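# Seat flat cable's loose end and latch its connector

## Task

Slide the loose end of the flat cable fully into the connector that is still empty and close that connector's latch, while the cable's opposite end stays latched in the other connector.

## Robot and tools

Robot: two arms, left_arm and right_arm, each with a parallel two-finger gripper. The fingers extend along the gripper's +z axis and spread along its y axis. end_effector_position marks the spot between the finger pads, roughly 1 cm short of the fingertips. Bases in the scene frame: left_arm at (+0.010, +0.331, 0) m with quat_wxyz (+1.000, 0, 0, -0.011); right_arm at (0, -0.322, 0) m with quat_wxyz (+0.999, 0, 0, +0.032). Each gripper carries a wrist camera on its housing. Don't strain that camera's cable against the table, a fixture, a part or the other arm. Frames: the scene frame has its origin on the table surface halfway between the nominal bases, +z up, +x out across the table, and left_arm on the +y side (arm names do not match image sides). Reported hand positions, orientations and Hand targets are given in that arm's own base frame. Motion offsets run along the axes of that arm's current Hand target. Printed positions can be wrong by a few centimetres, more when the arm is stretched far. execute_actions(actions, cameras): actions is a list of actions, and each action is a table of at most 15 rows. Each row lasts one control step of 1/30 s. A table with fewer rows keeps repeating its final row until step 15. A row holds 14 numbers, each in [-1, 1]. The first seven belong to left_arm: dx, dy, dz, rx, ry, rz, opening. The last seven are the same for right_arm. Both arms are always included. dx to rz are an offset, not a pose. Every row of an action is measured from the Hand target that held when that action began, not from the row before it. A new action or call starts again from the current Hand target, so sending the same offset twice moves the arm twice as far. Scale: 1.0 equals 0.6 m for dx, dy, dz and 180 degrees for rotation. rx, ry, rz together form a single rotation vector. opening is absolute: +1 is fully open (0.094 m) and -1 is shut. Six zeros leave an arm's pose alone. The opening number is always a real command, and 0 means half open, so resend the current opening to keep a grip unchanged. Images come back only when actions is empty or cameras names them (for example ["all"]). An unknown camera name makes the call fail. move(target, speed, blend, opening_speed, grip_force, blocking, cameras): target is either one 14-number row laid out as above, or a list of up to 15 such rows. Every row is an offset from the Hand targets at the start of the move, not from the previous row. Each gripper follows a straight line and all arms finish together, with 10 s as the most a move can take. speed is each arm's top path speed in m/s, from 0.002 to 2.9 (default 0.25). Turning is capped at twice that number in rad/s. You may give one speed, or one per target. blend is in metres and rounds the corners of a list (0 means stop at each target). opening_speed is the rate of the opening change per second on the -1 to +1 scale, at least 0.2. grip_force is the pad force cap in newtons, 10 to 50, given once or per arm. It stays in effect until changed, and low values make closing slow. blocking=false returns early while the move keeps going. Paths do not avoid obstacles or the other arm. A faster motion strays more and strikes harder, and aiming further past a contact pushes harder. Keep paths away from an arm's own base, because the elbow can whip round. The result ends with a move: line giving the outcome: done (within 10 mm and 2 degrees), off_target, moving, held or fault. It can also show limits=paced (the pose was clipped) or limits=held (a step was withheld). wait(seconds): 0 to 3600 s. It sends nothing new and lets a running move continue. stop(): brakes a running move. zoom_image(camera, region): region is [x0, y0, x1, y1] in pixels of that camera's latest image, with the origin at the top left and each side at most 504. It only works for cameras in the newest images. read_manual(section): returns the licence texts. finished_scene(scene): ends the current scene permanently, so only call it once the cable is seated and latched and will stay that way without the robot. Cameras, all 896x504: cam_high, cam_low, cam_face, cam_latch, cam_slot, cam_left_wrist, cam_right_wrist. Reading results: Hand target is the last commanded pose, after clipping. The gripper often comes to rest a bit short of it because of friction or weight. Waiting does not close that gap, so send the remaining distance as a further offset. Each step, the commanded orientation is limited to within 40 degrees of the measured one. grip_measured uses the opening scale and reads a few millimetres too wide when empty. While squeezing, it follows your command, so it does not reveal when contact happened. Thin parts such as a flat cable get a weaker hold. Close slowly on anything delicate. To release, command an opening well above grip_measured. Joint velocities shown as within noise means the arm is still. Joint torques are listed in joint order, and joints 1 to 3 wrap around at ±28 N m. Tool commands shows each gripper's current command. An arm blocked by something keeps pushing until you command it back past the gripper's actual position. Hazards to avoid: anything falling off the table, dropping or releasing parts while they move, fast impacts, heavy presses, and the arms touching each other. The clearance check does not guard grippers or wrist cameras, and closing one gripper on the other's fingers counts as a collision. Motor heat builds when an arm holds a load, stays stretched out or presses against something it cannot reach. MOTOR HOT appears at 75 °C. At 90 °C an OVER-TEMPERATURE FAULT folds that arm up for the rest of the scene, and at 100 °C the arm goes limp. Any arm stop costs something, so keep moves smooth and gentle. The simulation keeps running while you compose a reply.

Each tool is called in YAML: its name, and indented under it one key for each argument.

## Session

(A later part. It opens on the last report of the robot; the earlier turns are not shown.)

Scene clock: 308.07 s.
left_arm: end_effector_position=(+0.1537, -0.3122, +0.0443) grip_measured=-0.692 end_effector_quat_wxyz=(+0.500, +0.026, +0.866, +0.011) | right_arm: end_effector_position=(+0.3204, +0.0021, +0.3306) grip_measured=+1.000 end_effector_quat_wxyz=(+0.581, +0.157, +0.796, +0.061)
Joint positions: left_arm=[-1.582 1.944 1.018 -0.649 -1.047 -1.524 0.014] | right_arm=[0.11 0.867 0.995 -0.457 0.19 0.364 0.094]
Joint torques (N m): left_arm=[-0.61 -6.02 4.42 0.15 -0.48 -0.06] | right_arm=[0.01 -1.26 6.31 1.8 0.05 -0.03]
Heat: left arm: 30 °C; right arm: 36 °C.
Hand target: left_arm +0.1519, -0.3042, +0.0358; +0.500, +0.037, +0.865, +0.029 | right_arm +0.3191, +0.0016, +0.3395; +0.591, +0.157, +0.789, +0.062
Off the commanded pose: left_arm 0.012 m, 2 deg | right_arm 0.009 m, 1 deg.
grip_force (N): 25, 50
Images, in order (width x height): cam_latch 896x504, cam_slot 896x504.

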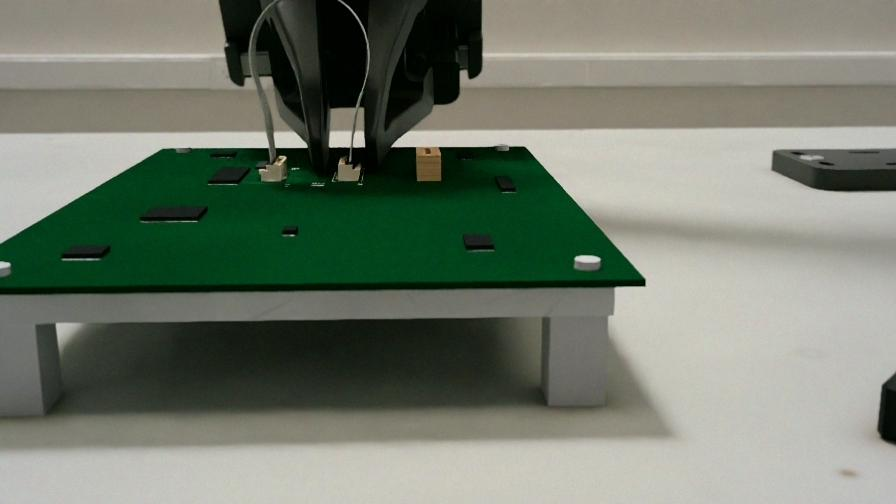

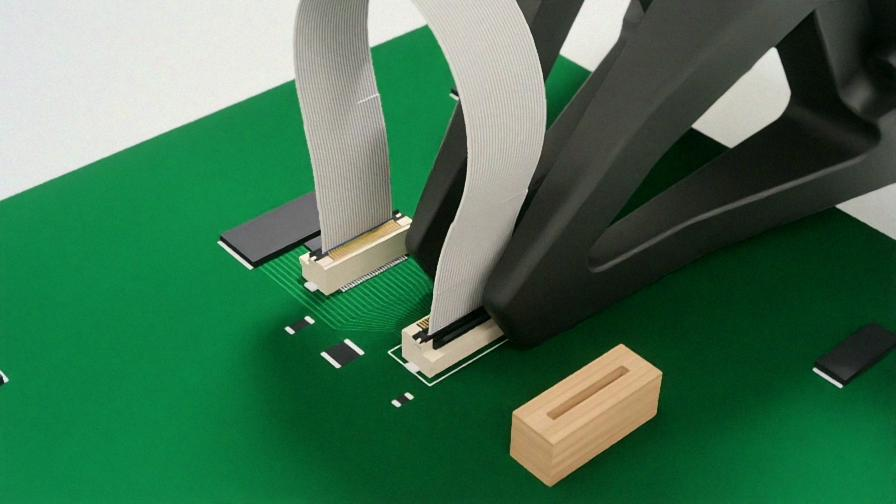

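execute_actions:
  actions:
    - [[-0.001273,-0.000095,0.000029,0.000101,-0.001349,0.000014,-0.69,0,0,0,0,0,0,1],[-0.002546,-0.000191,0.000058,0.000202,-0.002698,0.000029,-0.69,0,0,0,0,0,0,1],[-0.003819,-0.000286,0.000087,0.000302,-0.004046,0.000043,-0.69,0,0,0,0,0,0,1],[-0.005092,-0.000382,0.000116,0.000403,-0.005395,0.000057,-0.69,0,0,0,0,0,0,1],[-0.006364,-0.000477,0.000144,0.000504,-0.006744,0.000071,-0.69,0,0,0,0,0,0,1],[-0.007637,-0.000572,0.000173,0.000605,-0.008093,0.000086,-0.69,0,0,0,0,0,0,1],[-0.00891,-0.000668,0.000202,0.000705,-0.009441,0.0001,-0.69,0,0,0,0,0,0,1],[-0.010183,-0.000763,0.000231,0.000806,-0.01079,0.000114,-0.69,0,0,0,0,0,0,1]]
  cameras: ["cam_slot", "cam_latch"]

zoom_image:
  camera: "cam_slot"
  region: [400, 250, 530, 380]

zoom_image:
  camera: "cam_latch"
  region: [325, 130, 375, 180]

Scene clock: 314.60 s.
left_arm: end_effector_position=(+0.1542, -0.3122, +0.0451) grip_measured=-0.692 end_effector_quat_wxyz=(+0.502, +0.026, +0.864, +0.011) | right_arm: end_effector_position=(+0.3204, +0.0021, +0.3306) grip_measured=+1.000 end_effector_quat_wxyz=(+0.581, +0.157, +0.796, +0.061)
Joint positions: left_arm=[-1.582 1.944 1.018 -0.649 -1.053 -1.524 0.014] | right_arm=[0.11 0.867 0.995 -0.457 0.19 0.364 0.094]
Joint torques (N m): left_arm=[-0.43 -6.17 4.33 0.2 -0.7 0.02] | right_arm=[-0.01 -1.26 6.34 1.8 0.05 -0.03]
Heat: left arm: 30 °C; right arm: 36 °C.
Hand target: left_arm +0.1551, -0.3052, +0.0409; +0.514, +0.039, +0.856, +0.028 | right_arm +0.3191, +0.0016, +0.3395; +0.591, +0.157, +0.789, +0.062
Off the commanded pose: left_arm 0.008 m, 3 deg | right_arm 0.009 m, 1 deg.
grip_force (N): 25, 50
Images, in order (width x height): cam_latch 896x504, cam_slot 896x504.

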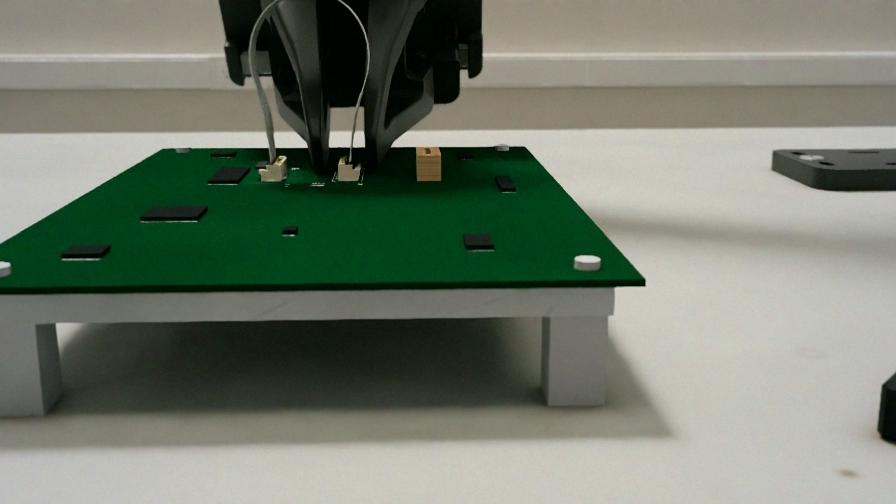

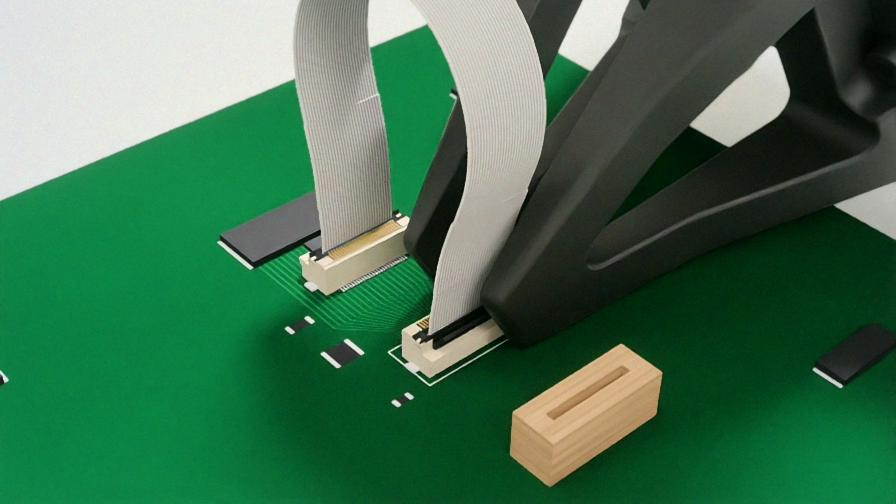

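Scaled by 3.877 from the camera's image (finer frame: 1280x720).

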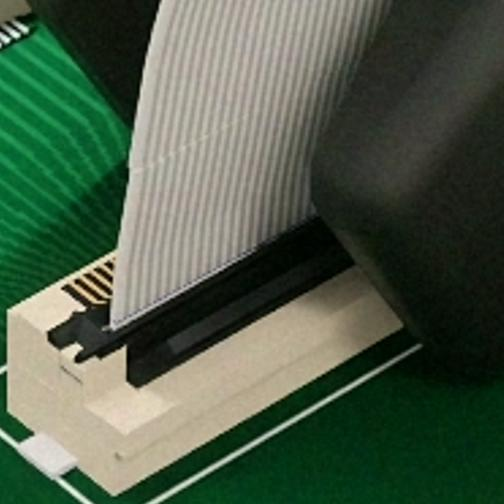

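Scaled by 10.080 from the camera's image (finer frame: 1280x720).

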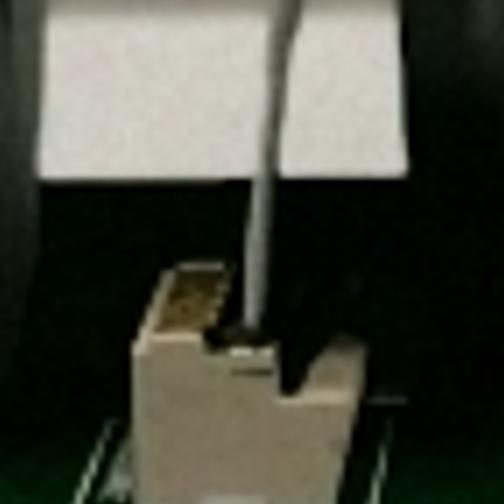

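execute_actions:
  actions:
    - [[-0.001572,-0.000118,0.000036,0.000125,-0.001666,0.000018,-0.69,0,0,0,0,0,0,1],[-0.003145,-0.000236,0.000071,0.000249,-0.003332,0.000035,-0.69,0,0,0,0,0,0,1],[-0.004717,-0.000353,0.000107,0.000374,-0.004998,0.000053,-0.69,0,0,0,0,0,0,1],[-0.00629,-0.000471,0.000143,0.000498,-0.006665,0.000071,-0.69,0,0,0,0,0,0,1],[-0.007862,-0.000589,0.000178,0.000623,-0.008331,0.000088,-0.69,0,0,0,0,0,0,1],[-0.009434,-0.000707,0.000214,0.000747,-0.009997,0.000106,-0.69,0,0,0,0,0,0,1],[-0.011007,-0.000824,0.000249,0.000872,-0.011663,0.000123,-0.69,0,0,0,0,0,0,1],[-0.012579,-0.000942,0.000285,0.000996,-0.013329,0.000141,-0.69,0,0,0,0,0,0,1],[-0.012696,-0.002156,0.000276,0.001713,-0.013369,-0.001276,-0.69,0,0,0,0,0,0,1],[-0.012812,-0.00337,0.000266,0.002429,-0.013409,-0.002692,-0.69,0,0,0,0,0,0,1],[-0.012929,-0.004584,0.000256,0.003146,-0.013449,-0.004109,-0.69,0,0,0,0,0,0,1],[-0.013045,-0.005797,0.000247,0.003863,-0.013489,-0.005526,-0.69,0,0,0,0,0,0,1],[-0.013162,-0.007011,0.000237,0.004579,-0.013529,-0.006942,-0.69,0,0,0,0,0,0,1],[-0.013278,-0.008225,0.000228,0.005296,-0.013569,-0.008359,-0.69,0,0,0,0,0,0,1]]
  cameras: ["cam_slot", "cam_latch"]

zoom_image:
  camera: "cam_slot"
  region: [400, 250, 530, 380]

zoom_image:
  camera: "cam_latch"
  region: [325, 130, 375, 180]

Scene clock: 324.37 s.
left_arm: end_effector_position=(+0.1576, -0.3160, +0.0516) grip_measured=-0.692 end_effector_quat_wxyz=(+0.520, +0.020, +0.854, +0.001) | right_arm: end_effector_position=(+0.3204, +0.0021, +0.3306) grip_measured=+1.000 end_effector_quat_wxyz=(+0.581, +0.157, +0.796, +0.061)
Joint positions: left_arm=[-1.582 1.944 1.018 -0.625 -1.093 -1.523 0.014] | right_arm=[0.11 0.867 0.995 -0.457 0.19 0.364 0.094]
Joint torques (N m): left_arm=[-0.38 -6.37 4.14 0.43 -0.7 0.1] | right_arm=[-0.01 -1.26 6.3 1.8 0.06 -0.04]
Heat: left arm: 30 °C; right arm: 36 °C.
Hand target: left_arm +0.1587, -0.3109, +0.0474; +0.532, +0.032, +0.846, +0.013 | right_arm +0.3191, +0.0016, +0.3395; +0.591, +0.157, +0.789, +0.062
Off the commanded pose: left_arm 0.007 m, 3 deg | right_arm 0.009 m, 1 deg.
grip_force (N): 25, 50
Images, in order (width x height): cam_latch 896x504, cam_slot 896x504.

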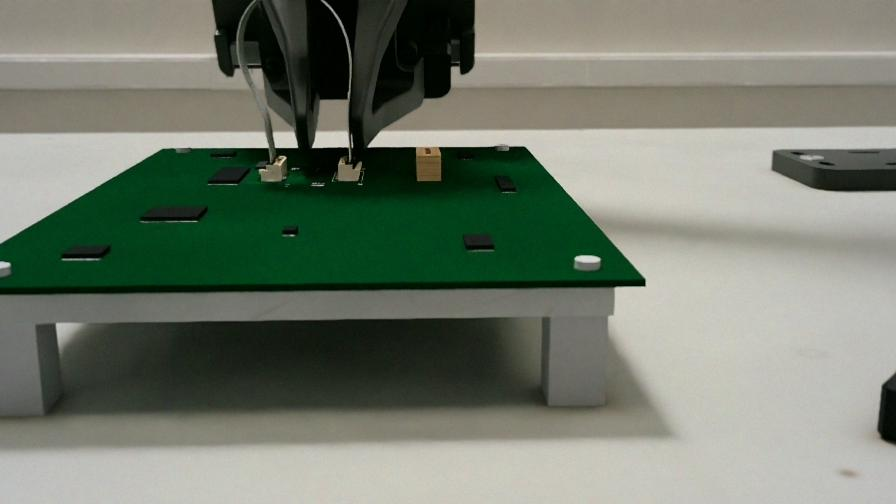

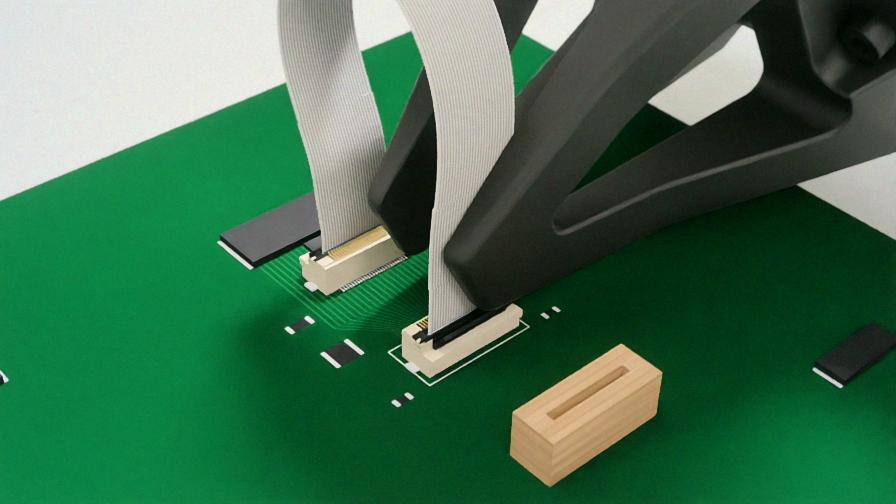

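Scaled by 3.877 from the camera's image (finer frame: 1280x720).

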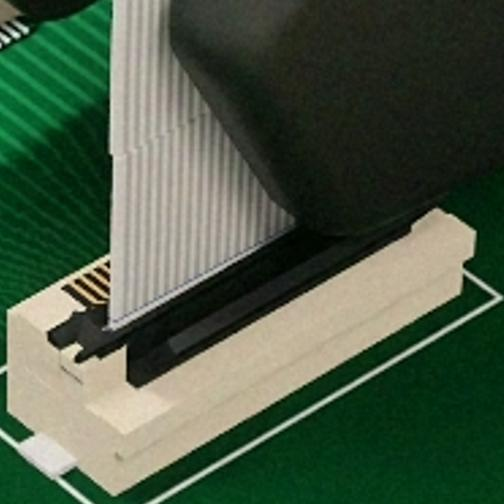

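Scaled by 10.080 from the camera's image (finer frame: 1280x720).

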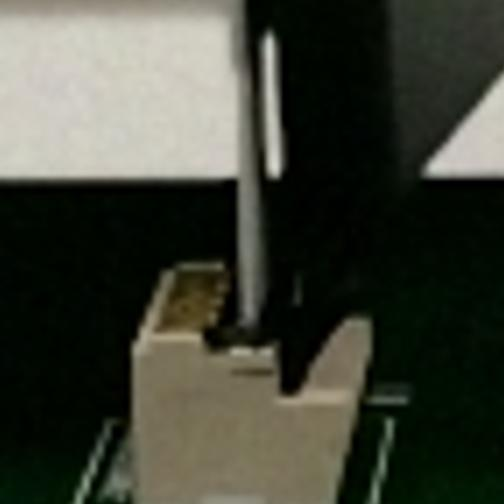

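execute_actions:
  actions:
    - [[0.000799,0.000786,-0.000026,-0.000483,0.00082,0.000847,-0.69,0,0,0,0,0,0,1],[0.001597,0.001572,-0.000052,-0.000966,0.00164,0.001695,-0.69,0,0,0,0,0,0,1],[0.002396,0.002358,-0.000077,-0.00145,0.00246,0.002542,-0.69,0,0,0,0,0,0,1],[0.003194,0.003144,-0.000103,-0.001933,0.00328,0.003389,-0.69,0,0,0,0,0,0,1],[0.003993,0.003931,-0.000129,-0.002416,0.0041,0.004237,-0.69,0,0,0,0,0,0,1],[0.004791,0.004717,-0.000155,-0.002899,0.00492,0.005084,-0.69,0,0,0,0,0,0,1],[0.00559,0.005503,-0.000181,-0.003382,0.00574,0.005931,-0.69,0,0,0,0,0,0,1],[0.006388,0.006289,-0.000206,-0.003866,0.00656,0.006778,-0.69,0,0,0,0,0,0,1],[0.007187,0.007075,-0.000232,-0.004349,0.00738,0.007626,-0.69,0,0,0,0,0,0,1],[0.007985,0.007861,-0.000258,-0.004832,0.0082,0.008473,-0.69,0,0,0,0,0,0,1]]
  cameras: ["cam_slot", "cam_latch"]

zoom_image:
  camera: "cam_slot"
  region: [400, 250, 530, 380]

zoom_image:
  camera: "cam_latch"
  region: [325, 130, 375, 180]

Scene clock: 332.77 s.
left_arm: end_effector_position=(+0.1569, -0.3146, +0.0502) grip_measured=-0.692 end_effector_quat_wxyz=(+0.516, +0.023, +0.856, +0.005) | right_arm: end_effector_position=(+0.3204, +0.0021, +0.3306) grip_measured=+1.000 end_effector_quat_wxyz=(+0.581, +0.157, +0.796, +0.061)
Joint positions: left_arm=[-1.582 1.944 1.018 -0.634 -1.084 -1.523 0.014] | right_arm=[0.11 0.867 0.995 -0.457 0.19 0.364 0.094]
Joint torques (N m): left_arm=[-0.39 -6.32 4.26 0.19 -0.63 0.06] | right_arm=[0.01 -1.25 6.32 1.8 0.05 -0.04]
Heat: left arm: 30 °C; right arm: 36 °C.
Hand target: left_arm +0.1567, -0.3059, +0.0435; +0.521, +0.039, +0.852, +0.027 | right_arm +0.3191, +0.0016, +0.3395; +0.591, +0.157, +0.789, +0.062
Off the commanded pose: left_arm 0.011 m, 3 deg | right_arm 0.009 m, 1 deg.
grip_force (N): 25, 50
Images, in order (width x height): cam_latch 896x504, cam_slot 896x504.

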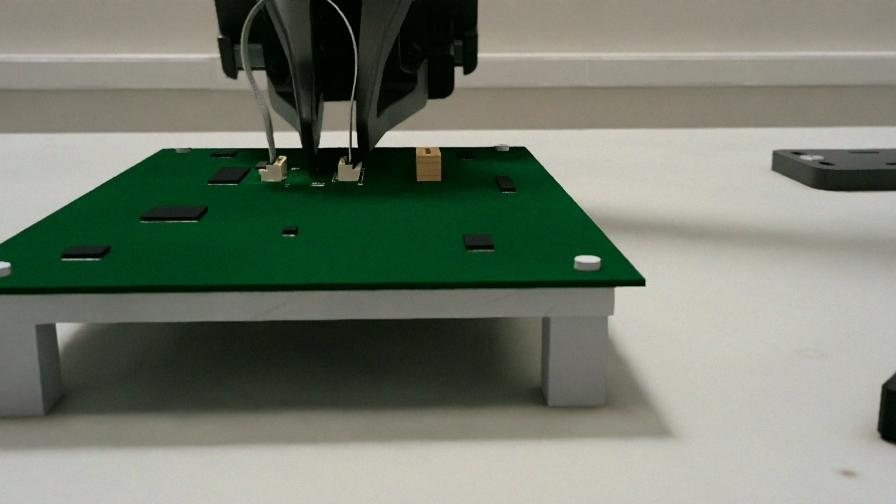

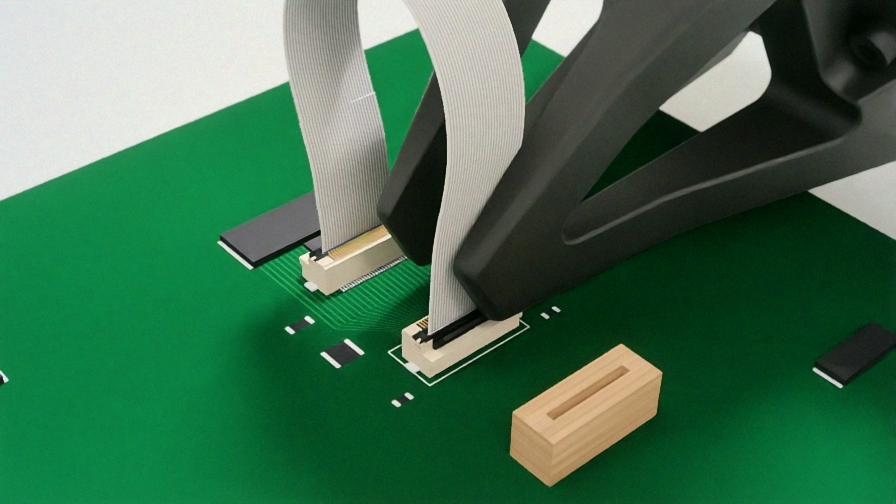

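Scaled by 3.877 from the camera's image (finer frame: 1280x720).

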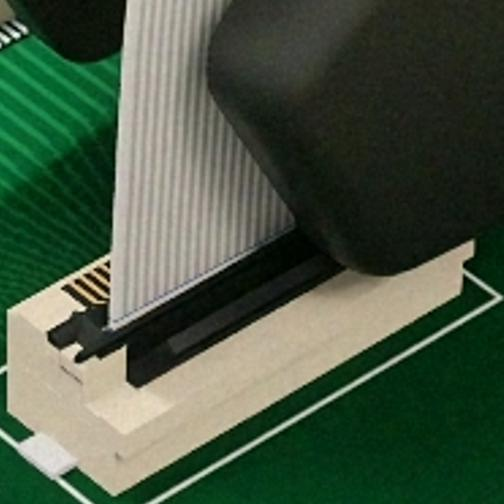

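Scaled by 10.080 from the camera's image (finer frame: 1280x720).

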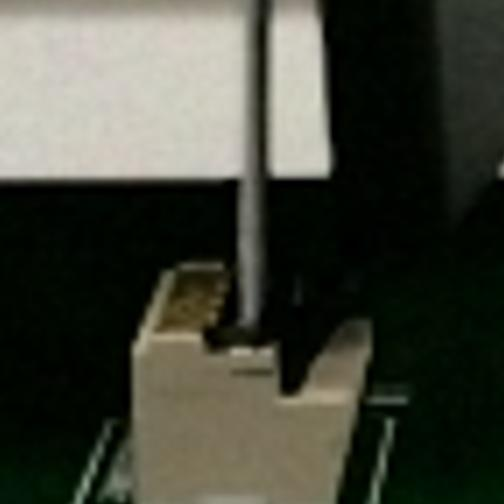

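execute_actions:
  actions:
    - [[0.000541,-0.000262,-0.000011,0.00014,0.000585,-0.000358,-0.69,0,0,0,0,0,0,1],[0.001082,-0.000525,-0.000022,0.00028,0.00117,-0.000716,-0.69,0,0,0,0,0,0,1],[0.001623,-0.000787,-0.000033,0.00042,0.001755,-0.001074,-0.69,0,0,0,0,0,0,1],[0.002164,-0.001049,-0.000045,0.00056,0.00234,-0.001432,-0.69,0,0,0,0,0,0,1],[0.002705,-0.001311,-0.000056,0.0007,0.002925,-0.001791,-0.69,0,0,0,0,0,0,1],[0.003245,-0.001574,-0.000067,0.00084,0.00351,-0.002149,-0.69,0,0,0,0,0,0,1],[0.003786,-0.001836,-0.000078,0.00098,0.004095,-0.002507,-0.69,0,0,0,0,0,0,1],[0.004327,-0.002098,-0.000089,0.00112,0.00468,-0.002865,-0.69,0,0,0,0,0,0,1]]
  cameras: ["cam_slot", "cam_latch"]

zoom_image:
  camera: "cam_slot"
  region: [400, 250, 530, 380]

zoom_image:
  camera: "cam_latch"
  region: [325, 130, 375, 180]

Scene clock: 335.60 s.
left_arm: end_effector_position=(+0.1567, -0.3146, +0.0498) grip_measured=-0.692 end_effector_quat_wxyz=(+0.515, +0.023, +0.857, +0.005) | right_arm: end_effector_position=(+0.3204, +0.0021, +0.3306) grip_measured=+1.000 end_effector_quat_wxyz=(+0.581, +0.157, +0.796, +0.061)
Joint positions: left_arm=[-1.582 1.944 1.018 -0.634 -1.082 -1.523 0.014] | right_arm=[0.11 0.867 0.995 -0.457 0.19 0.364 0.094]
Joint torques (N m): left_arm=[-0.39 -6.01 4.25 0.27 -0.47 -0.01] | right_arm=[-0.01 -1.28 6.32 1.8 0.05 -0.04]
Heat: left arm: 30 °C; right arm: 37 °C.
Hand target: left_arm +0.1554, -0.3069, +0.0411; +0.515, +0.036, +0.856, +0.023 | right_arm +0.3191, +0.0016, +0.3395; +0.591, +0.157, +0.789, +0.062
Off the commanded pose: left_arm 0.012 m, 3 deg | right_arm 0.009 m, 1 deg.
grip_force (N): 25, 50
Images, in order (width x height): cam_latch 896x504, cam_slot 896x504.

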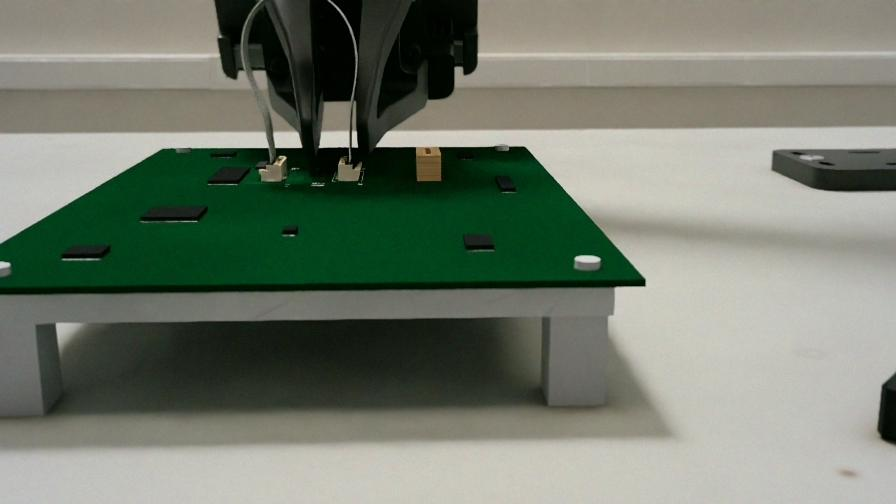

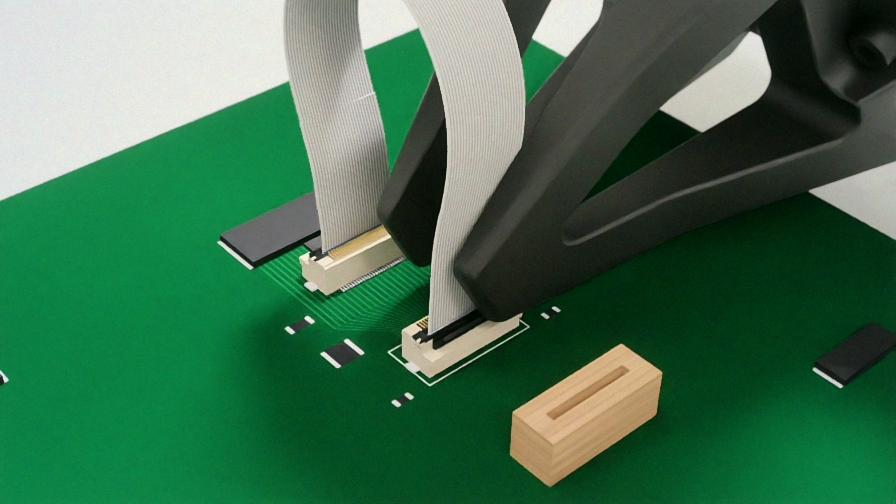

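Scaled by 3.877 from the camera's image (finer frame: 1280x720).

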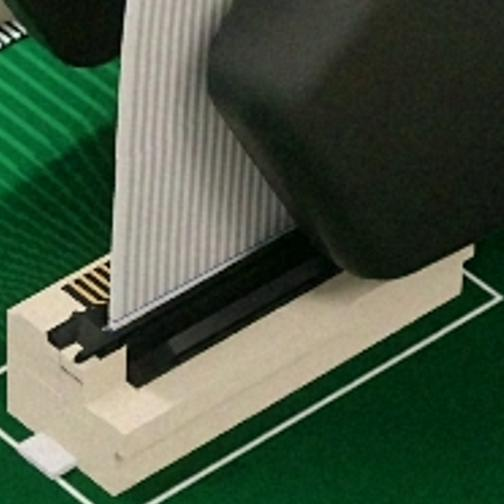

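Scaled by 10.080 from the camera's image (finer frame: 1280x720).

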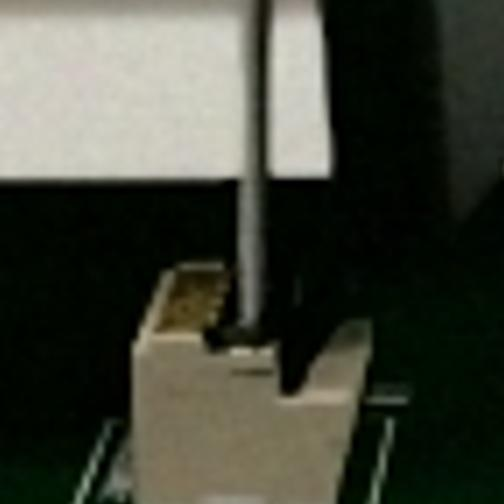

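execute_actions:
  actions:
    - [[0.000719,0.000054,-0.000016,-0.000057,0.000762,-0.000008,-0.69,0,0,0,0,0,0,1],[0.001438,0.000108,-0.000033,-0.000114,0.001523,-0.000016,-0.69,0,0,0,0,0,0,1],[0.002156,0.000162,-0.000049,-0.000171,0.002285,-0.000024,-0.69,0,0,0,0,0,0,1],[0.002875,0.000215,-0.000065,-0.000228,0.003047,-0.000032,-0.69,0,0,0,0,0,0,1],[0.003594,0.000269,-0.000081,-0.000285,0.003808,-0.00004,-0.69,0,0,0,0,0,0,1]]

Scene clock: 337.93 s.
left_arm: end_effector_position=(+0.1566, -0.3146, +0.0495) grip_measured=-0.692 end_effector_quat_wxyz=(+0.514, +0.023, +0.857, +0.005) | right_arm: end_effector_position=(+0.3204, +0.0021, +0.3306) grip_measured=+1.000 end_effector_quat_wxyz=(+0.581, +0.157, +0.796, +0.061)
Joint positions: left_arm=[-1.582 1.944 1.018 -0.634 -1.08 -1.523 0.014] | right_arm=[0.11 0.867 0.995 -0.457 0.19 0.364 0.094]
Joint torques (N m): left_arm=[-0.27 -6.24 4.19 0.19 -0.39 0] | right_arm=[-0.01 -1.26 6.31 1.8 0.05 -0.04]
Heat: left arm: 30 °C; right arm: 37 °C.
Hand target: left_arm +0.1544, -0.3065, +0.0392; +0.510, +0.036, +0.859, +0.024 | right_arm +0.3191, +0.0016, +0.3395; +0.591, +0.157, +0.789, +0.062
Off the commanded pose: left_arm 0.013 m, 3 deg | right_arm 0.009 m, 1 deg.
grip_force (N): 25, 50

execute_actions:
  actions:
    - [[0.000542,-0.000132,-0.000009,0.00007,0.000586,-0.000214,-0.69,0,0,0,0,0,0,1],[0.001084,-0.000263,-0.000017,0.00014,0.001172,-0.000428,-0.69,0,0,0,0,0,0,1],[0.001626,-0.000395,-0.000026,0.000209,0.001759,-0.000642,-0.69,0,0,0,0,0,0,1],[0.002168,-0.000526,-0.000034,0.000279,0.002345,-0.000856,-0.69,0,0,0,0,0,0,1],[0.00271,-0.000658,-0.000043,0.000349,0.002931,-0.00107,-0.69,0,0,0,0,0,0,1],[0.003253,-0.000789,-0.000052,0.000419,0.003517,-0.001284,-0.69,0,0,0,0,0,0,1]]
  cameras: ["cam_slot", "cam_latch"]

zoom_image:
  camera: "cam_slot"
  region: [400, 250, 530, 380]

zoom_image:
  camera: "cam_latch"
  region: [325, 130, 375, 180]

Scene clock: 339.93 s.
left_arm: end_effector_position=(+0.1564, -0.3145, +0.0493) grip_measured=-0.692 end_effector_quat_wxyz=(+0.514, +0.023, +0.858, +0.005) | right_arm: end_effector_position=(+0.3204, +0.0021, +0.3306) grip_measured=+1.000 end_effector_quat_wxyz=(+0.581, +0.157, +0.796, +0.061)
Joint positions: left_arm=[-1.582 1.944 1.018 -0.635 -1.079 -1.523 0.014] | right_arm=[0.11 0.867 0.995 -0.457 0.19 0.364 0.094]
Joint torques (N m): left_arm=[-0.38 -6.22 4.37 0.22 -0.28 -0.08] | right_arm=[-0.01 -1.28 6.32 1.8 0.05 -0.04]
Heat: left arm: 30 °C; right arm: 37 °C.
Hand target: left_arm +0.1534, -0.3068, +0.0375; +0.505, +0.034, +0.862, +0.023 | right_arm +0.3191, +0.0016, +0.3395; +0.591, +0.157, +0.789, +0.062
Off the commanded pose: left_arm 0.014 m, 3 deg | right_arm 0.009 m, 1 deg.
grip_force (N): 25, 50
Images, in order (width x height): cam_latch 896x504, cam_slot 896x504.

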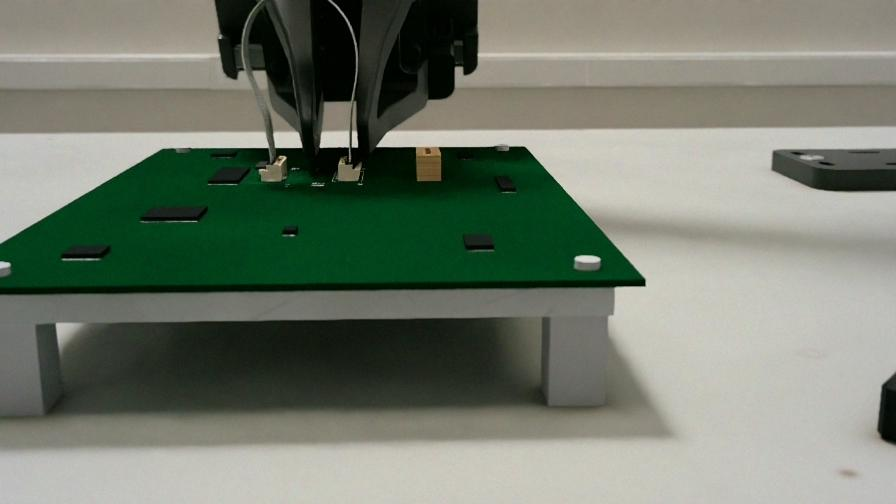

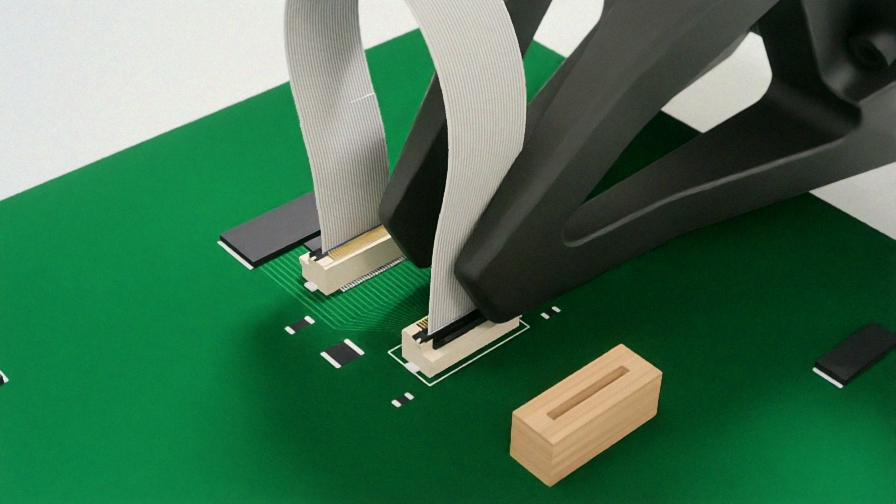

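Scaled by 3.877 from the camera's image (finer frame: 1280x720).

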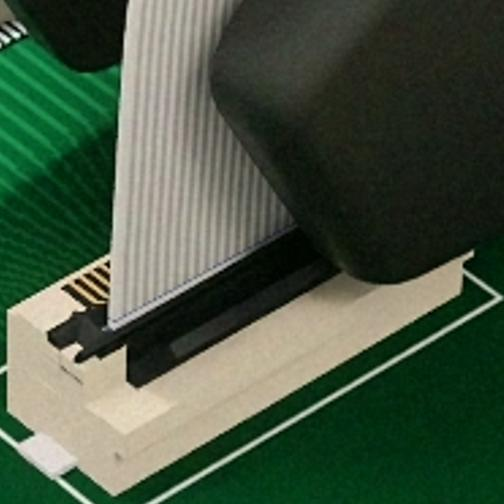

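Scaled by 10.080 from the camera's image (finer frame: 1280x720).

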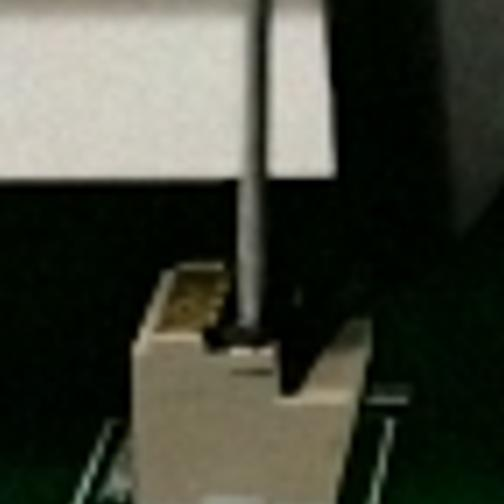

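execute_actions:
  actions:
    - [[0.000542,-0.000132,-0.000009,0.00007,0.000586,-0.000214,-0.69,0,0,0,0,0,0,1],[0.001084,-0.000263,-0.000017,0.00014,0.001172,-0.000428,-0.69,0,0,0,0,0,0,1],[0.001626,-0.000395,-0.000026,0.000209,0.001759,-0.000642,-0.69,0,0,0,0,0,0,1],[0.002168,-0.000526,-0.000034,0.000279,0.002345,-0.000856,-0.69,0,0,0,0,0,0,1],[0.00271,-0.000658,-0.000043,0.000349,0.002931,-0.00107,-0.69,0,0,0,0,0,0,1],[0.003253,-0.000789,-0.000052,0.000419,0.003517,-0.001284,-0.69,0,0,0,0,0,0,1]]

Scene clock: 343.07 s.
left_arm: end_effector_position=(+0.1563, -0.3145, +0.0491) grip_measured=-0.692 end_effector_quat_wxyz=(+0.513, +0.023, +0.858, +0.005) | right_arm: end_effector_position=(+0.3204, +0.0021, +0.3306) grip_measured=+1.000 end_effector_quat_wxyz=(+0.581, +0.157, +0.796, +0.061)
Joint positions: left_arm=[-1.582 1.944 1.018 -0.635 -1.077 -1.523 0.014] | right_arm=[0.11 0.867 0.995 -0.457 0.19 0.364 0.094]
Joint torques (N m): left_arm=[-0.46 -6.09 4.52 0.23 -0.27 -0.11] | right_arm=[-0.01 -1.29 6.32 1.8 0.06 -0.04]
Heat: left arm: 30 °C; right arm: 37 °C.
Hand target: left_arm +0.1524, -0.3072, +0.0358; +0.500, +0.033, +0.865, +0.021 | right_arm +0.3191, +0.0016, +0.3395; +0.591, +0.157, +0.789, +0.062
Off the commanded pose: left_arm 0.016 m, 3 deg | right_arm 0.009 m, 1 deg.
grip_force (N): 25, 50

execute_actions:
  actions:
    - [[0.00067,-0.000116,-0.00001,0.000064,0.000722,-0.000195,-0.69,0,0,0,0,0,0,1],[0.00134,-0.000233,-0.00002,0.000128,0.001443,-0.000389,-0.69,0,0,0,0,0,0,1],[0.00201,-0.000349,-0.00003,0.000192,0.002165,-0.000584,-0.69,0,0,0,0,0,0,1],[0.00268,-0.000465,-0.000039,0.000256,0.002886,-0.000779,-0.69,0,0,0,0,0,0,1],[0.00335,-0.000582,-0.000049,0.00032,0.003608,-0.000973,-0.69,0,0,0,0,0,0,1],[0.00402,-0.000698,-0.000059,0.000384,0.004329,-0.001168,-0.69,0,0,0,0,0,0,1]]
  cameras: ["cam_slot", "cam_latch"]

zoom_image:
  camera: "cam_slot"
  region: [400, 250, 530, 380]

zoom_image:
  camera: "cam_latch"
  region: [325, 130, 375, 180]

Scene clock: 345.53 s.
left_arm: end_effector_position=(+0.1561, -0.3143, +0.0487) grip_measured=-0.692 end_effector_quat_wxyz=(+0.512, +0.023, +0.859, +0.006) | right_arm: end_effector_position=(+0.3204, +0.0021, +0.3306) grip_measured=+1.000 end_effector_quat_wxyz=(+0.581, +0.157, +0.796, +0.061)
Joint positions: left_arm=[-1.582 1.944 1.018 -0.636 -1.075 -1.523 0.014] | right_arm=[0.11 0.867 0.995 -0.457 0.19 0.364 0.094]
Joint torques (N m): left_arm=[-0.4 -6.28 4.6 0.22 -0.11 -0.13] | right_arm=[-0.01 -1.28 6.32 1.8 0.06 -0.03]
Heat: left arm: 30 °C; right arm: 37 °C.
Hand target: left_arm +0.1512, -0.3074, +0.0337; +0.495, +0.031, +0.868, +0.020 | right_arm +0.3191, +0.0016, +0.3395; +0.591, +0.157, +0.789, +0.062
Off the commanded pose: left_arm 0.017 m, 3 deg | right_arm 0.009 m, 1 deg.
grip_force (N): 25, 50
Images, in order (width x height): cam_latch 896x504, cam_slot 896x504.

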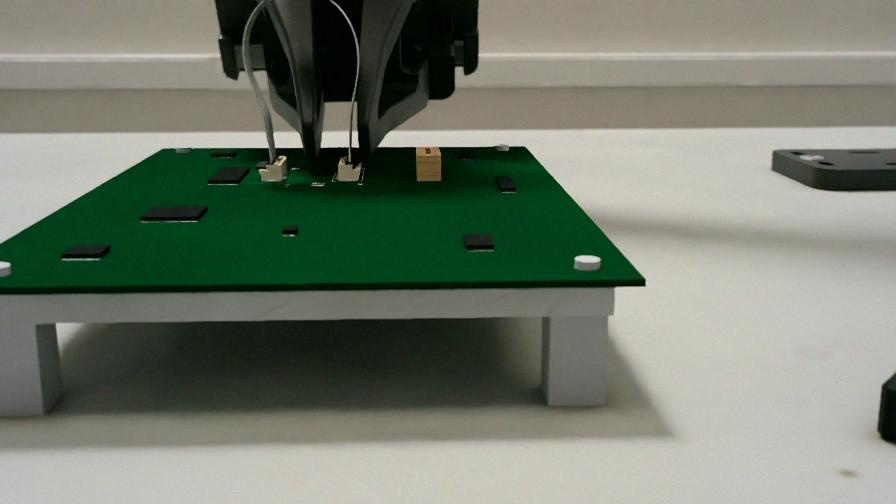

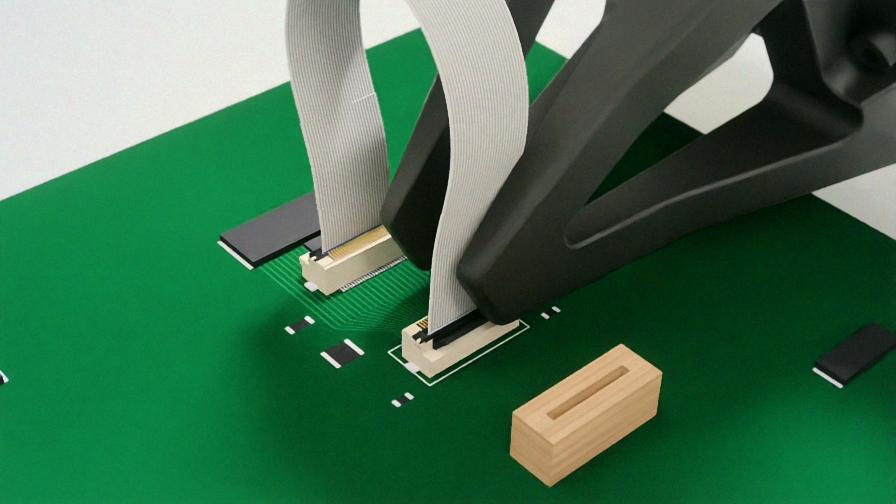

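Scaled by 3.877 from the camera's image (finer frame: 1280x720).

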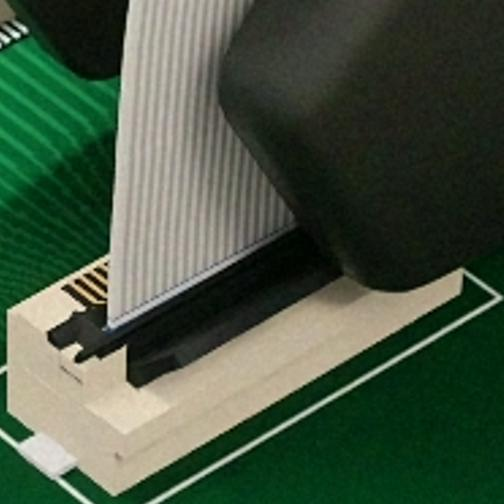

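Scaled by 10.080 from the camera's image (finer frame: 1280x720).

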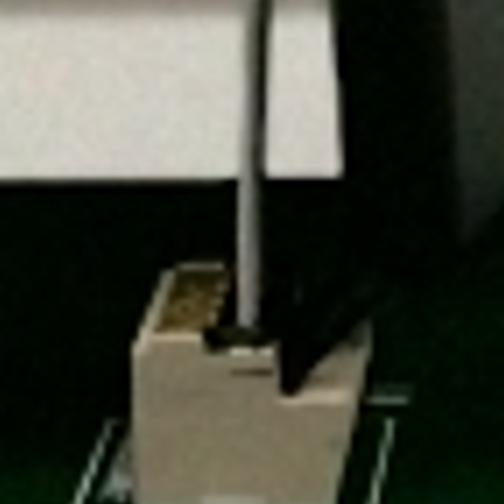

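execute_actions:
  actions:
    - [[0.000423,-0.000255,-0.00001,0.000126,0.000462,-0.000369,-0.69,0,0,0,0,0,0,1],[0.000847,-0.00051,-0.000021,0.000252,0.000924,-0.000737,-0.69,0,0,0,0,0,0,1],[0.00127,-0.000765,-0.000031,0.000378,0.001386,-0.001106,-0.69,0,0,0,0,0,0,1],[0.001693,-0.00102,-0.000041,0.000504,0.001848,-0.001475,-0.69,0,0,0,0,0,0,1],[0.002116,-0.001275,-0.000052,0.00063,0.00231,-0.001843,-0.69,0,0,0,0,0,0,1],[0.00254,-0.00153,-0.000062,0.000756,0.002772,-0.002212,-0.69,0,0,0,0,0,0,1]]

Scene clock: 348.53 s.
left_arm: end_effector_position=(+0.1549, -0.3137, +0.0465) grip_measured=-0.692 end_effector_quat_wxyz=(+0.506, +0.023, +0.862, +0.006) | right_arm: end_effector_position=(+0.3204, +0.0021, +0.3306) grip_measured=+1.000 end_effector_quat_wxyz=(+0.581, +0.157, +0.796, +0.061)
Joint positions: left_arm=[-1.582 1.944 1.018 -0.64 -1.061 -1.527 0.014] | right_arm=[0.11 0.867 0.995 -0.457 0.19 0.364 0.094]
Joint torques (N m): left_arm=[-0.51 -6.17 4.6 0.28 -0.15 -0.11] | right_arm=[-0.01 -1.26 6.32 1.8 0.06 -0.04]
Heat: left arm: 30 °C; right arm: 37 °C.
Hand target: left_arm +0.1503, -0.3082, +0.0323; +0.491, +0.029, +0.871, +0.017 | right_arm +0.3191, +0.0016, +0.3395; +0.591, +0.157, +0.789, +0.062
Off the commanded pose: left_arm 0.016 m, 2 deg | right_arm 0.009 m, 1 deg.
grip_force (N): 25, 50

execute_actions:
  actions: []
  cameras: ["cam_slot", "cam_latch"]

zoom_image:
  camera: "cam_slot"
  region: [400, 250, 530, 380]

zoom_image:
  camera: "cam_latch"
  region: [325, 130, 375, 180]

Scene clock: 349.40 s.
left_arm: end_effector_position=(+0.1549, -0.3137, +0.0465) grip_measured=-0.692 end_effector_quat_wxyz=(+0.506, +0.023, +0.862, +0.006) | right_arm: end_effector_position=(+0.3204, +0.0021, +0.3306) grip_measured=+1.000 end_effector_quat_wxyz=(+0.581, +0.157, +0.796, +0.061)
Joint positions: left_arm=[-1.582 1.944 1.018 -0.64 -1.061 -1.527 0.014] | right_arm=[0.11 0.867 0.995 -0.457 0.19 0.364 0.094]
Joint velocities: within noise
Joint torques (N m): left_arm=[-0.44 -5.94 4.56 0.31 -0.15 -0.11] | right_arm=[0.01 -1.26 6.32 1.8 0.05 -0.04]
Heat: left arm: 30 °C; right arm: 37 °C.
Hand target: left_arm +0.1503, -0.3082, +0.0323; +0.491, +0.029, +0.871, +0.017 | right_arm +0.3191, +0.0016, +0.3395; +0.591, +0.157, +0.789, +0.062
Tool commands: left_gripper/opening=-0.69 right_gripper/opening=+1.0
Off the commanded pose: left_arm 0.016 m, 2 deg | right_arm 0.009 m, 1 deg.
grip_force (N): 25, 50
Images, in order (width x height): cam_latch 896x504, cam_slot 896x504.

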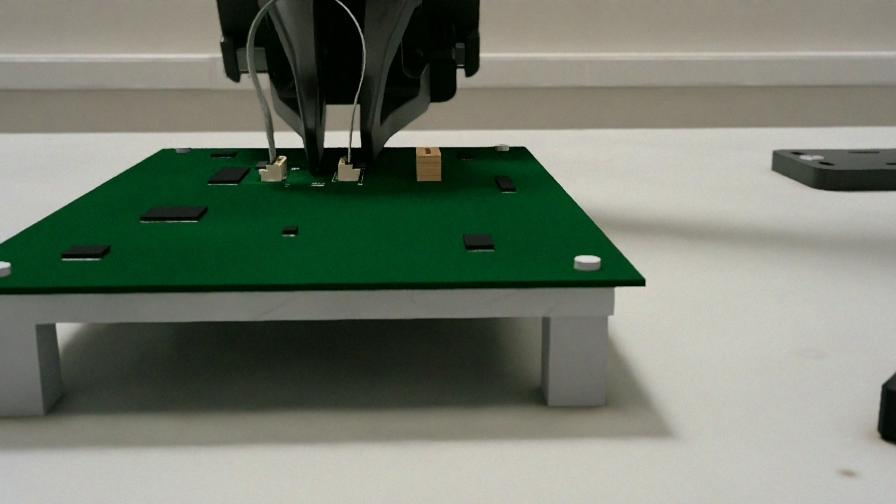

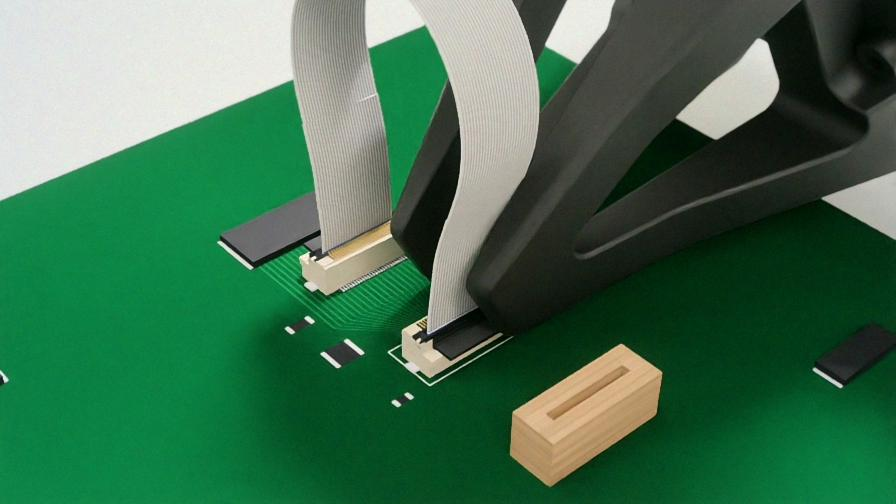

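Scaled by 3.877 from the camera's image (finer frame: 1280x720).

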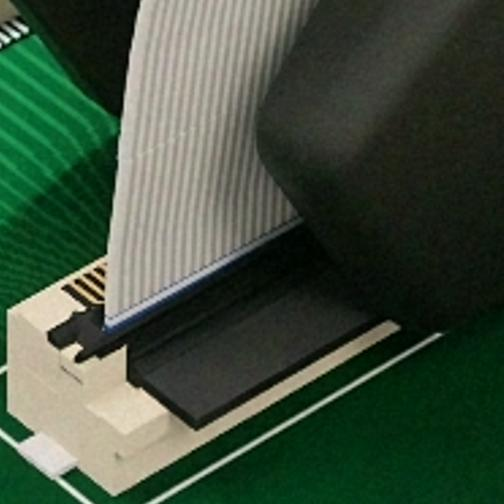

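Scaled by 10.080 from the camera's image (finer frame: 1280x720).

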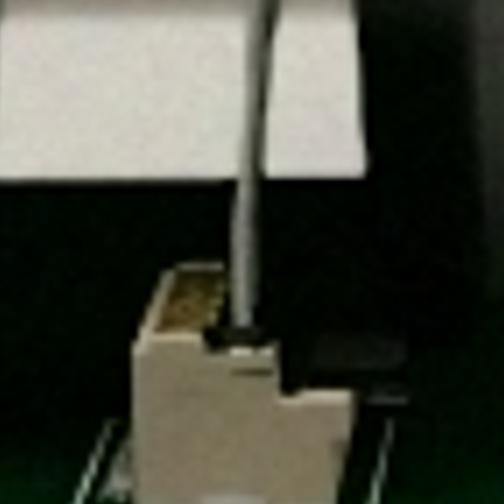

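zoom_image:
  camera: "cam_slot"
  region: [415, 285, 495, 345]

zoom_image:
  camera: "cam_slot"
  region: [300, 205, 420, 275]

Scaled by 6.300 from the camera's image (finer frame: 1280x720).

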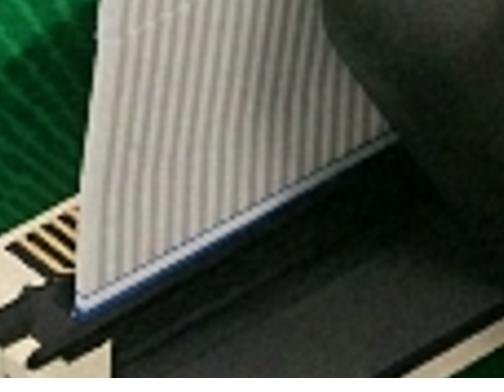

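Scaled by 4.200 from the camera's image (finer frame: 1280x720).

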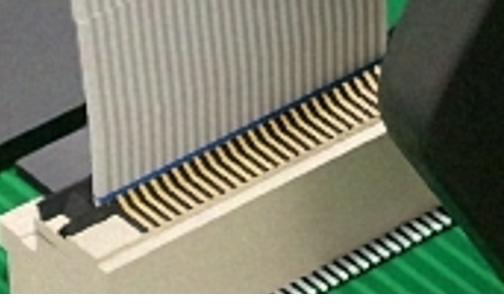

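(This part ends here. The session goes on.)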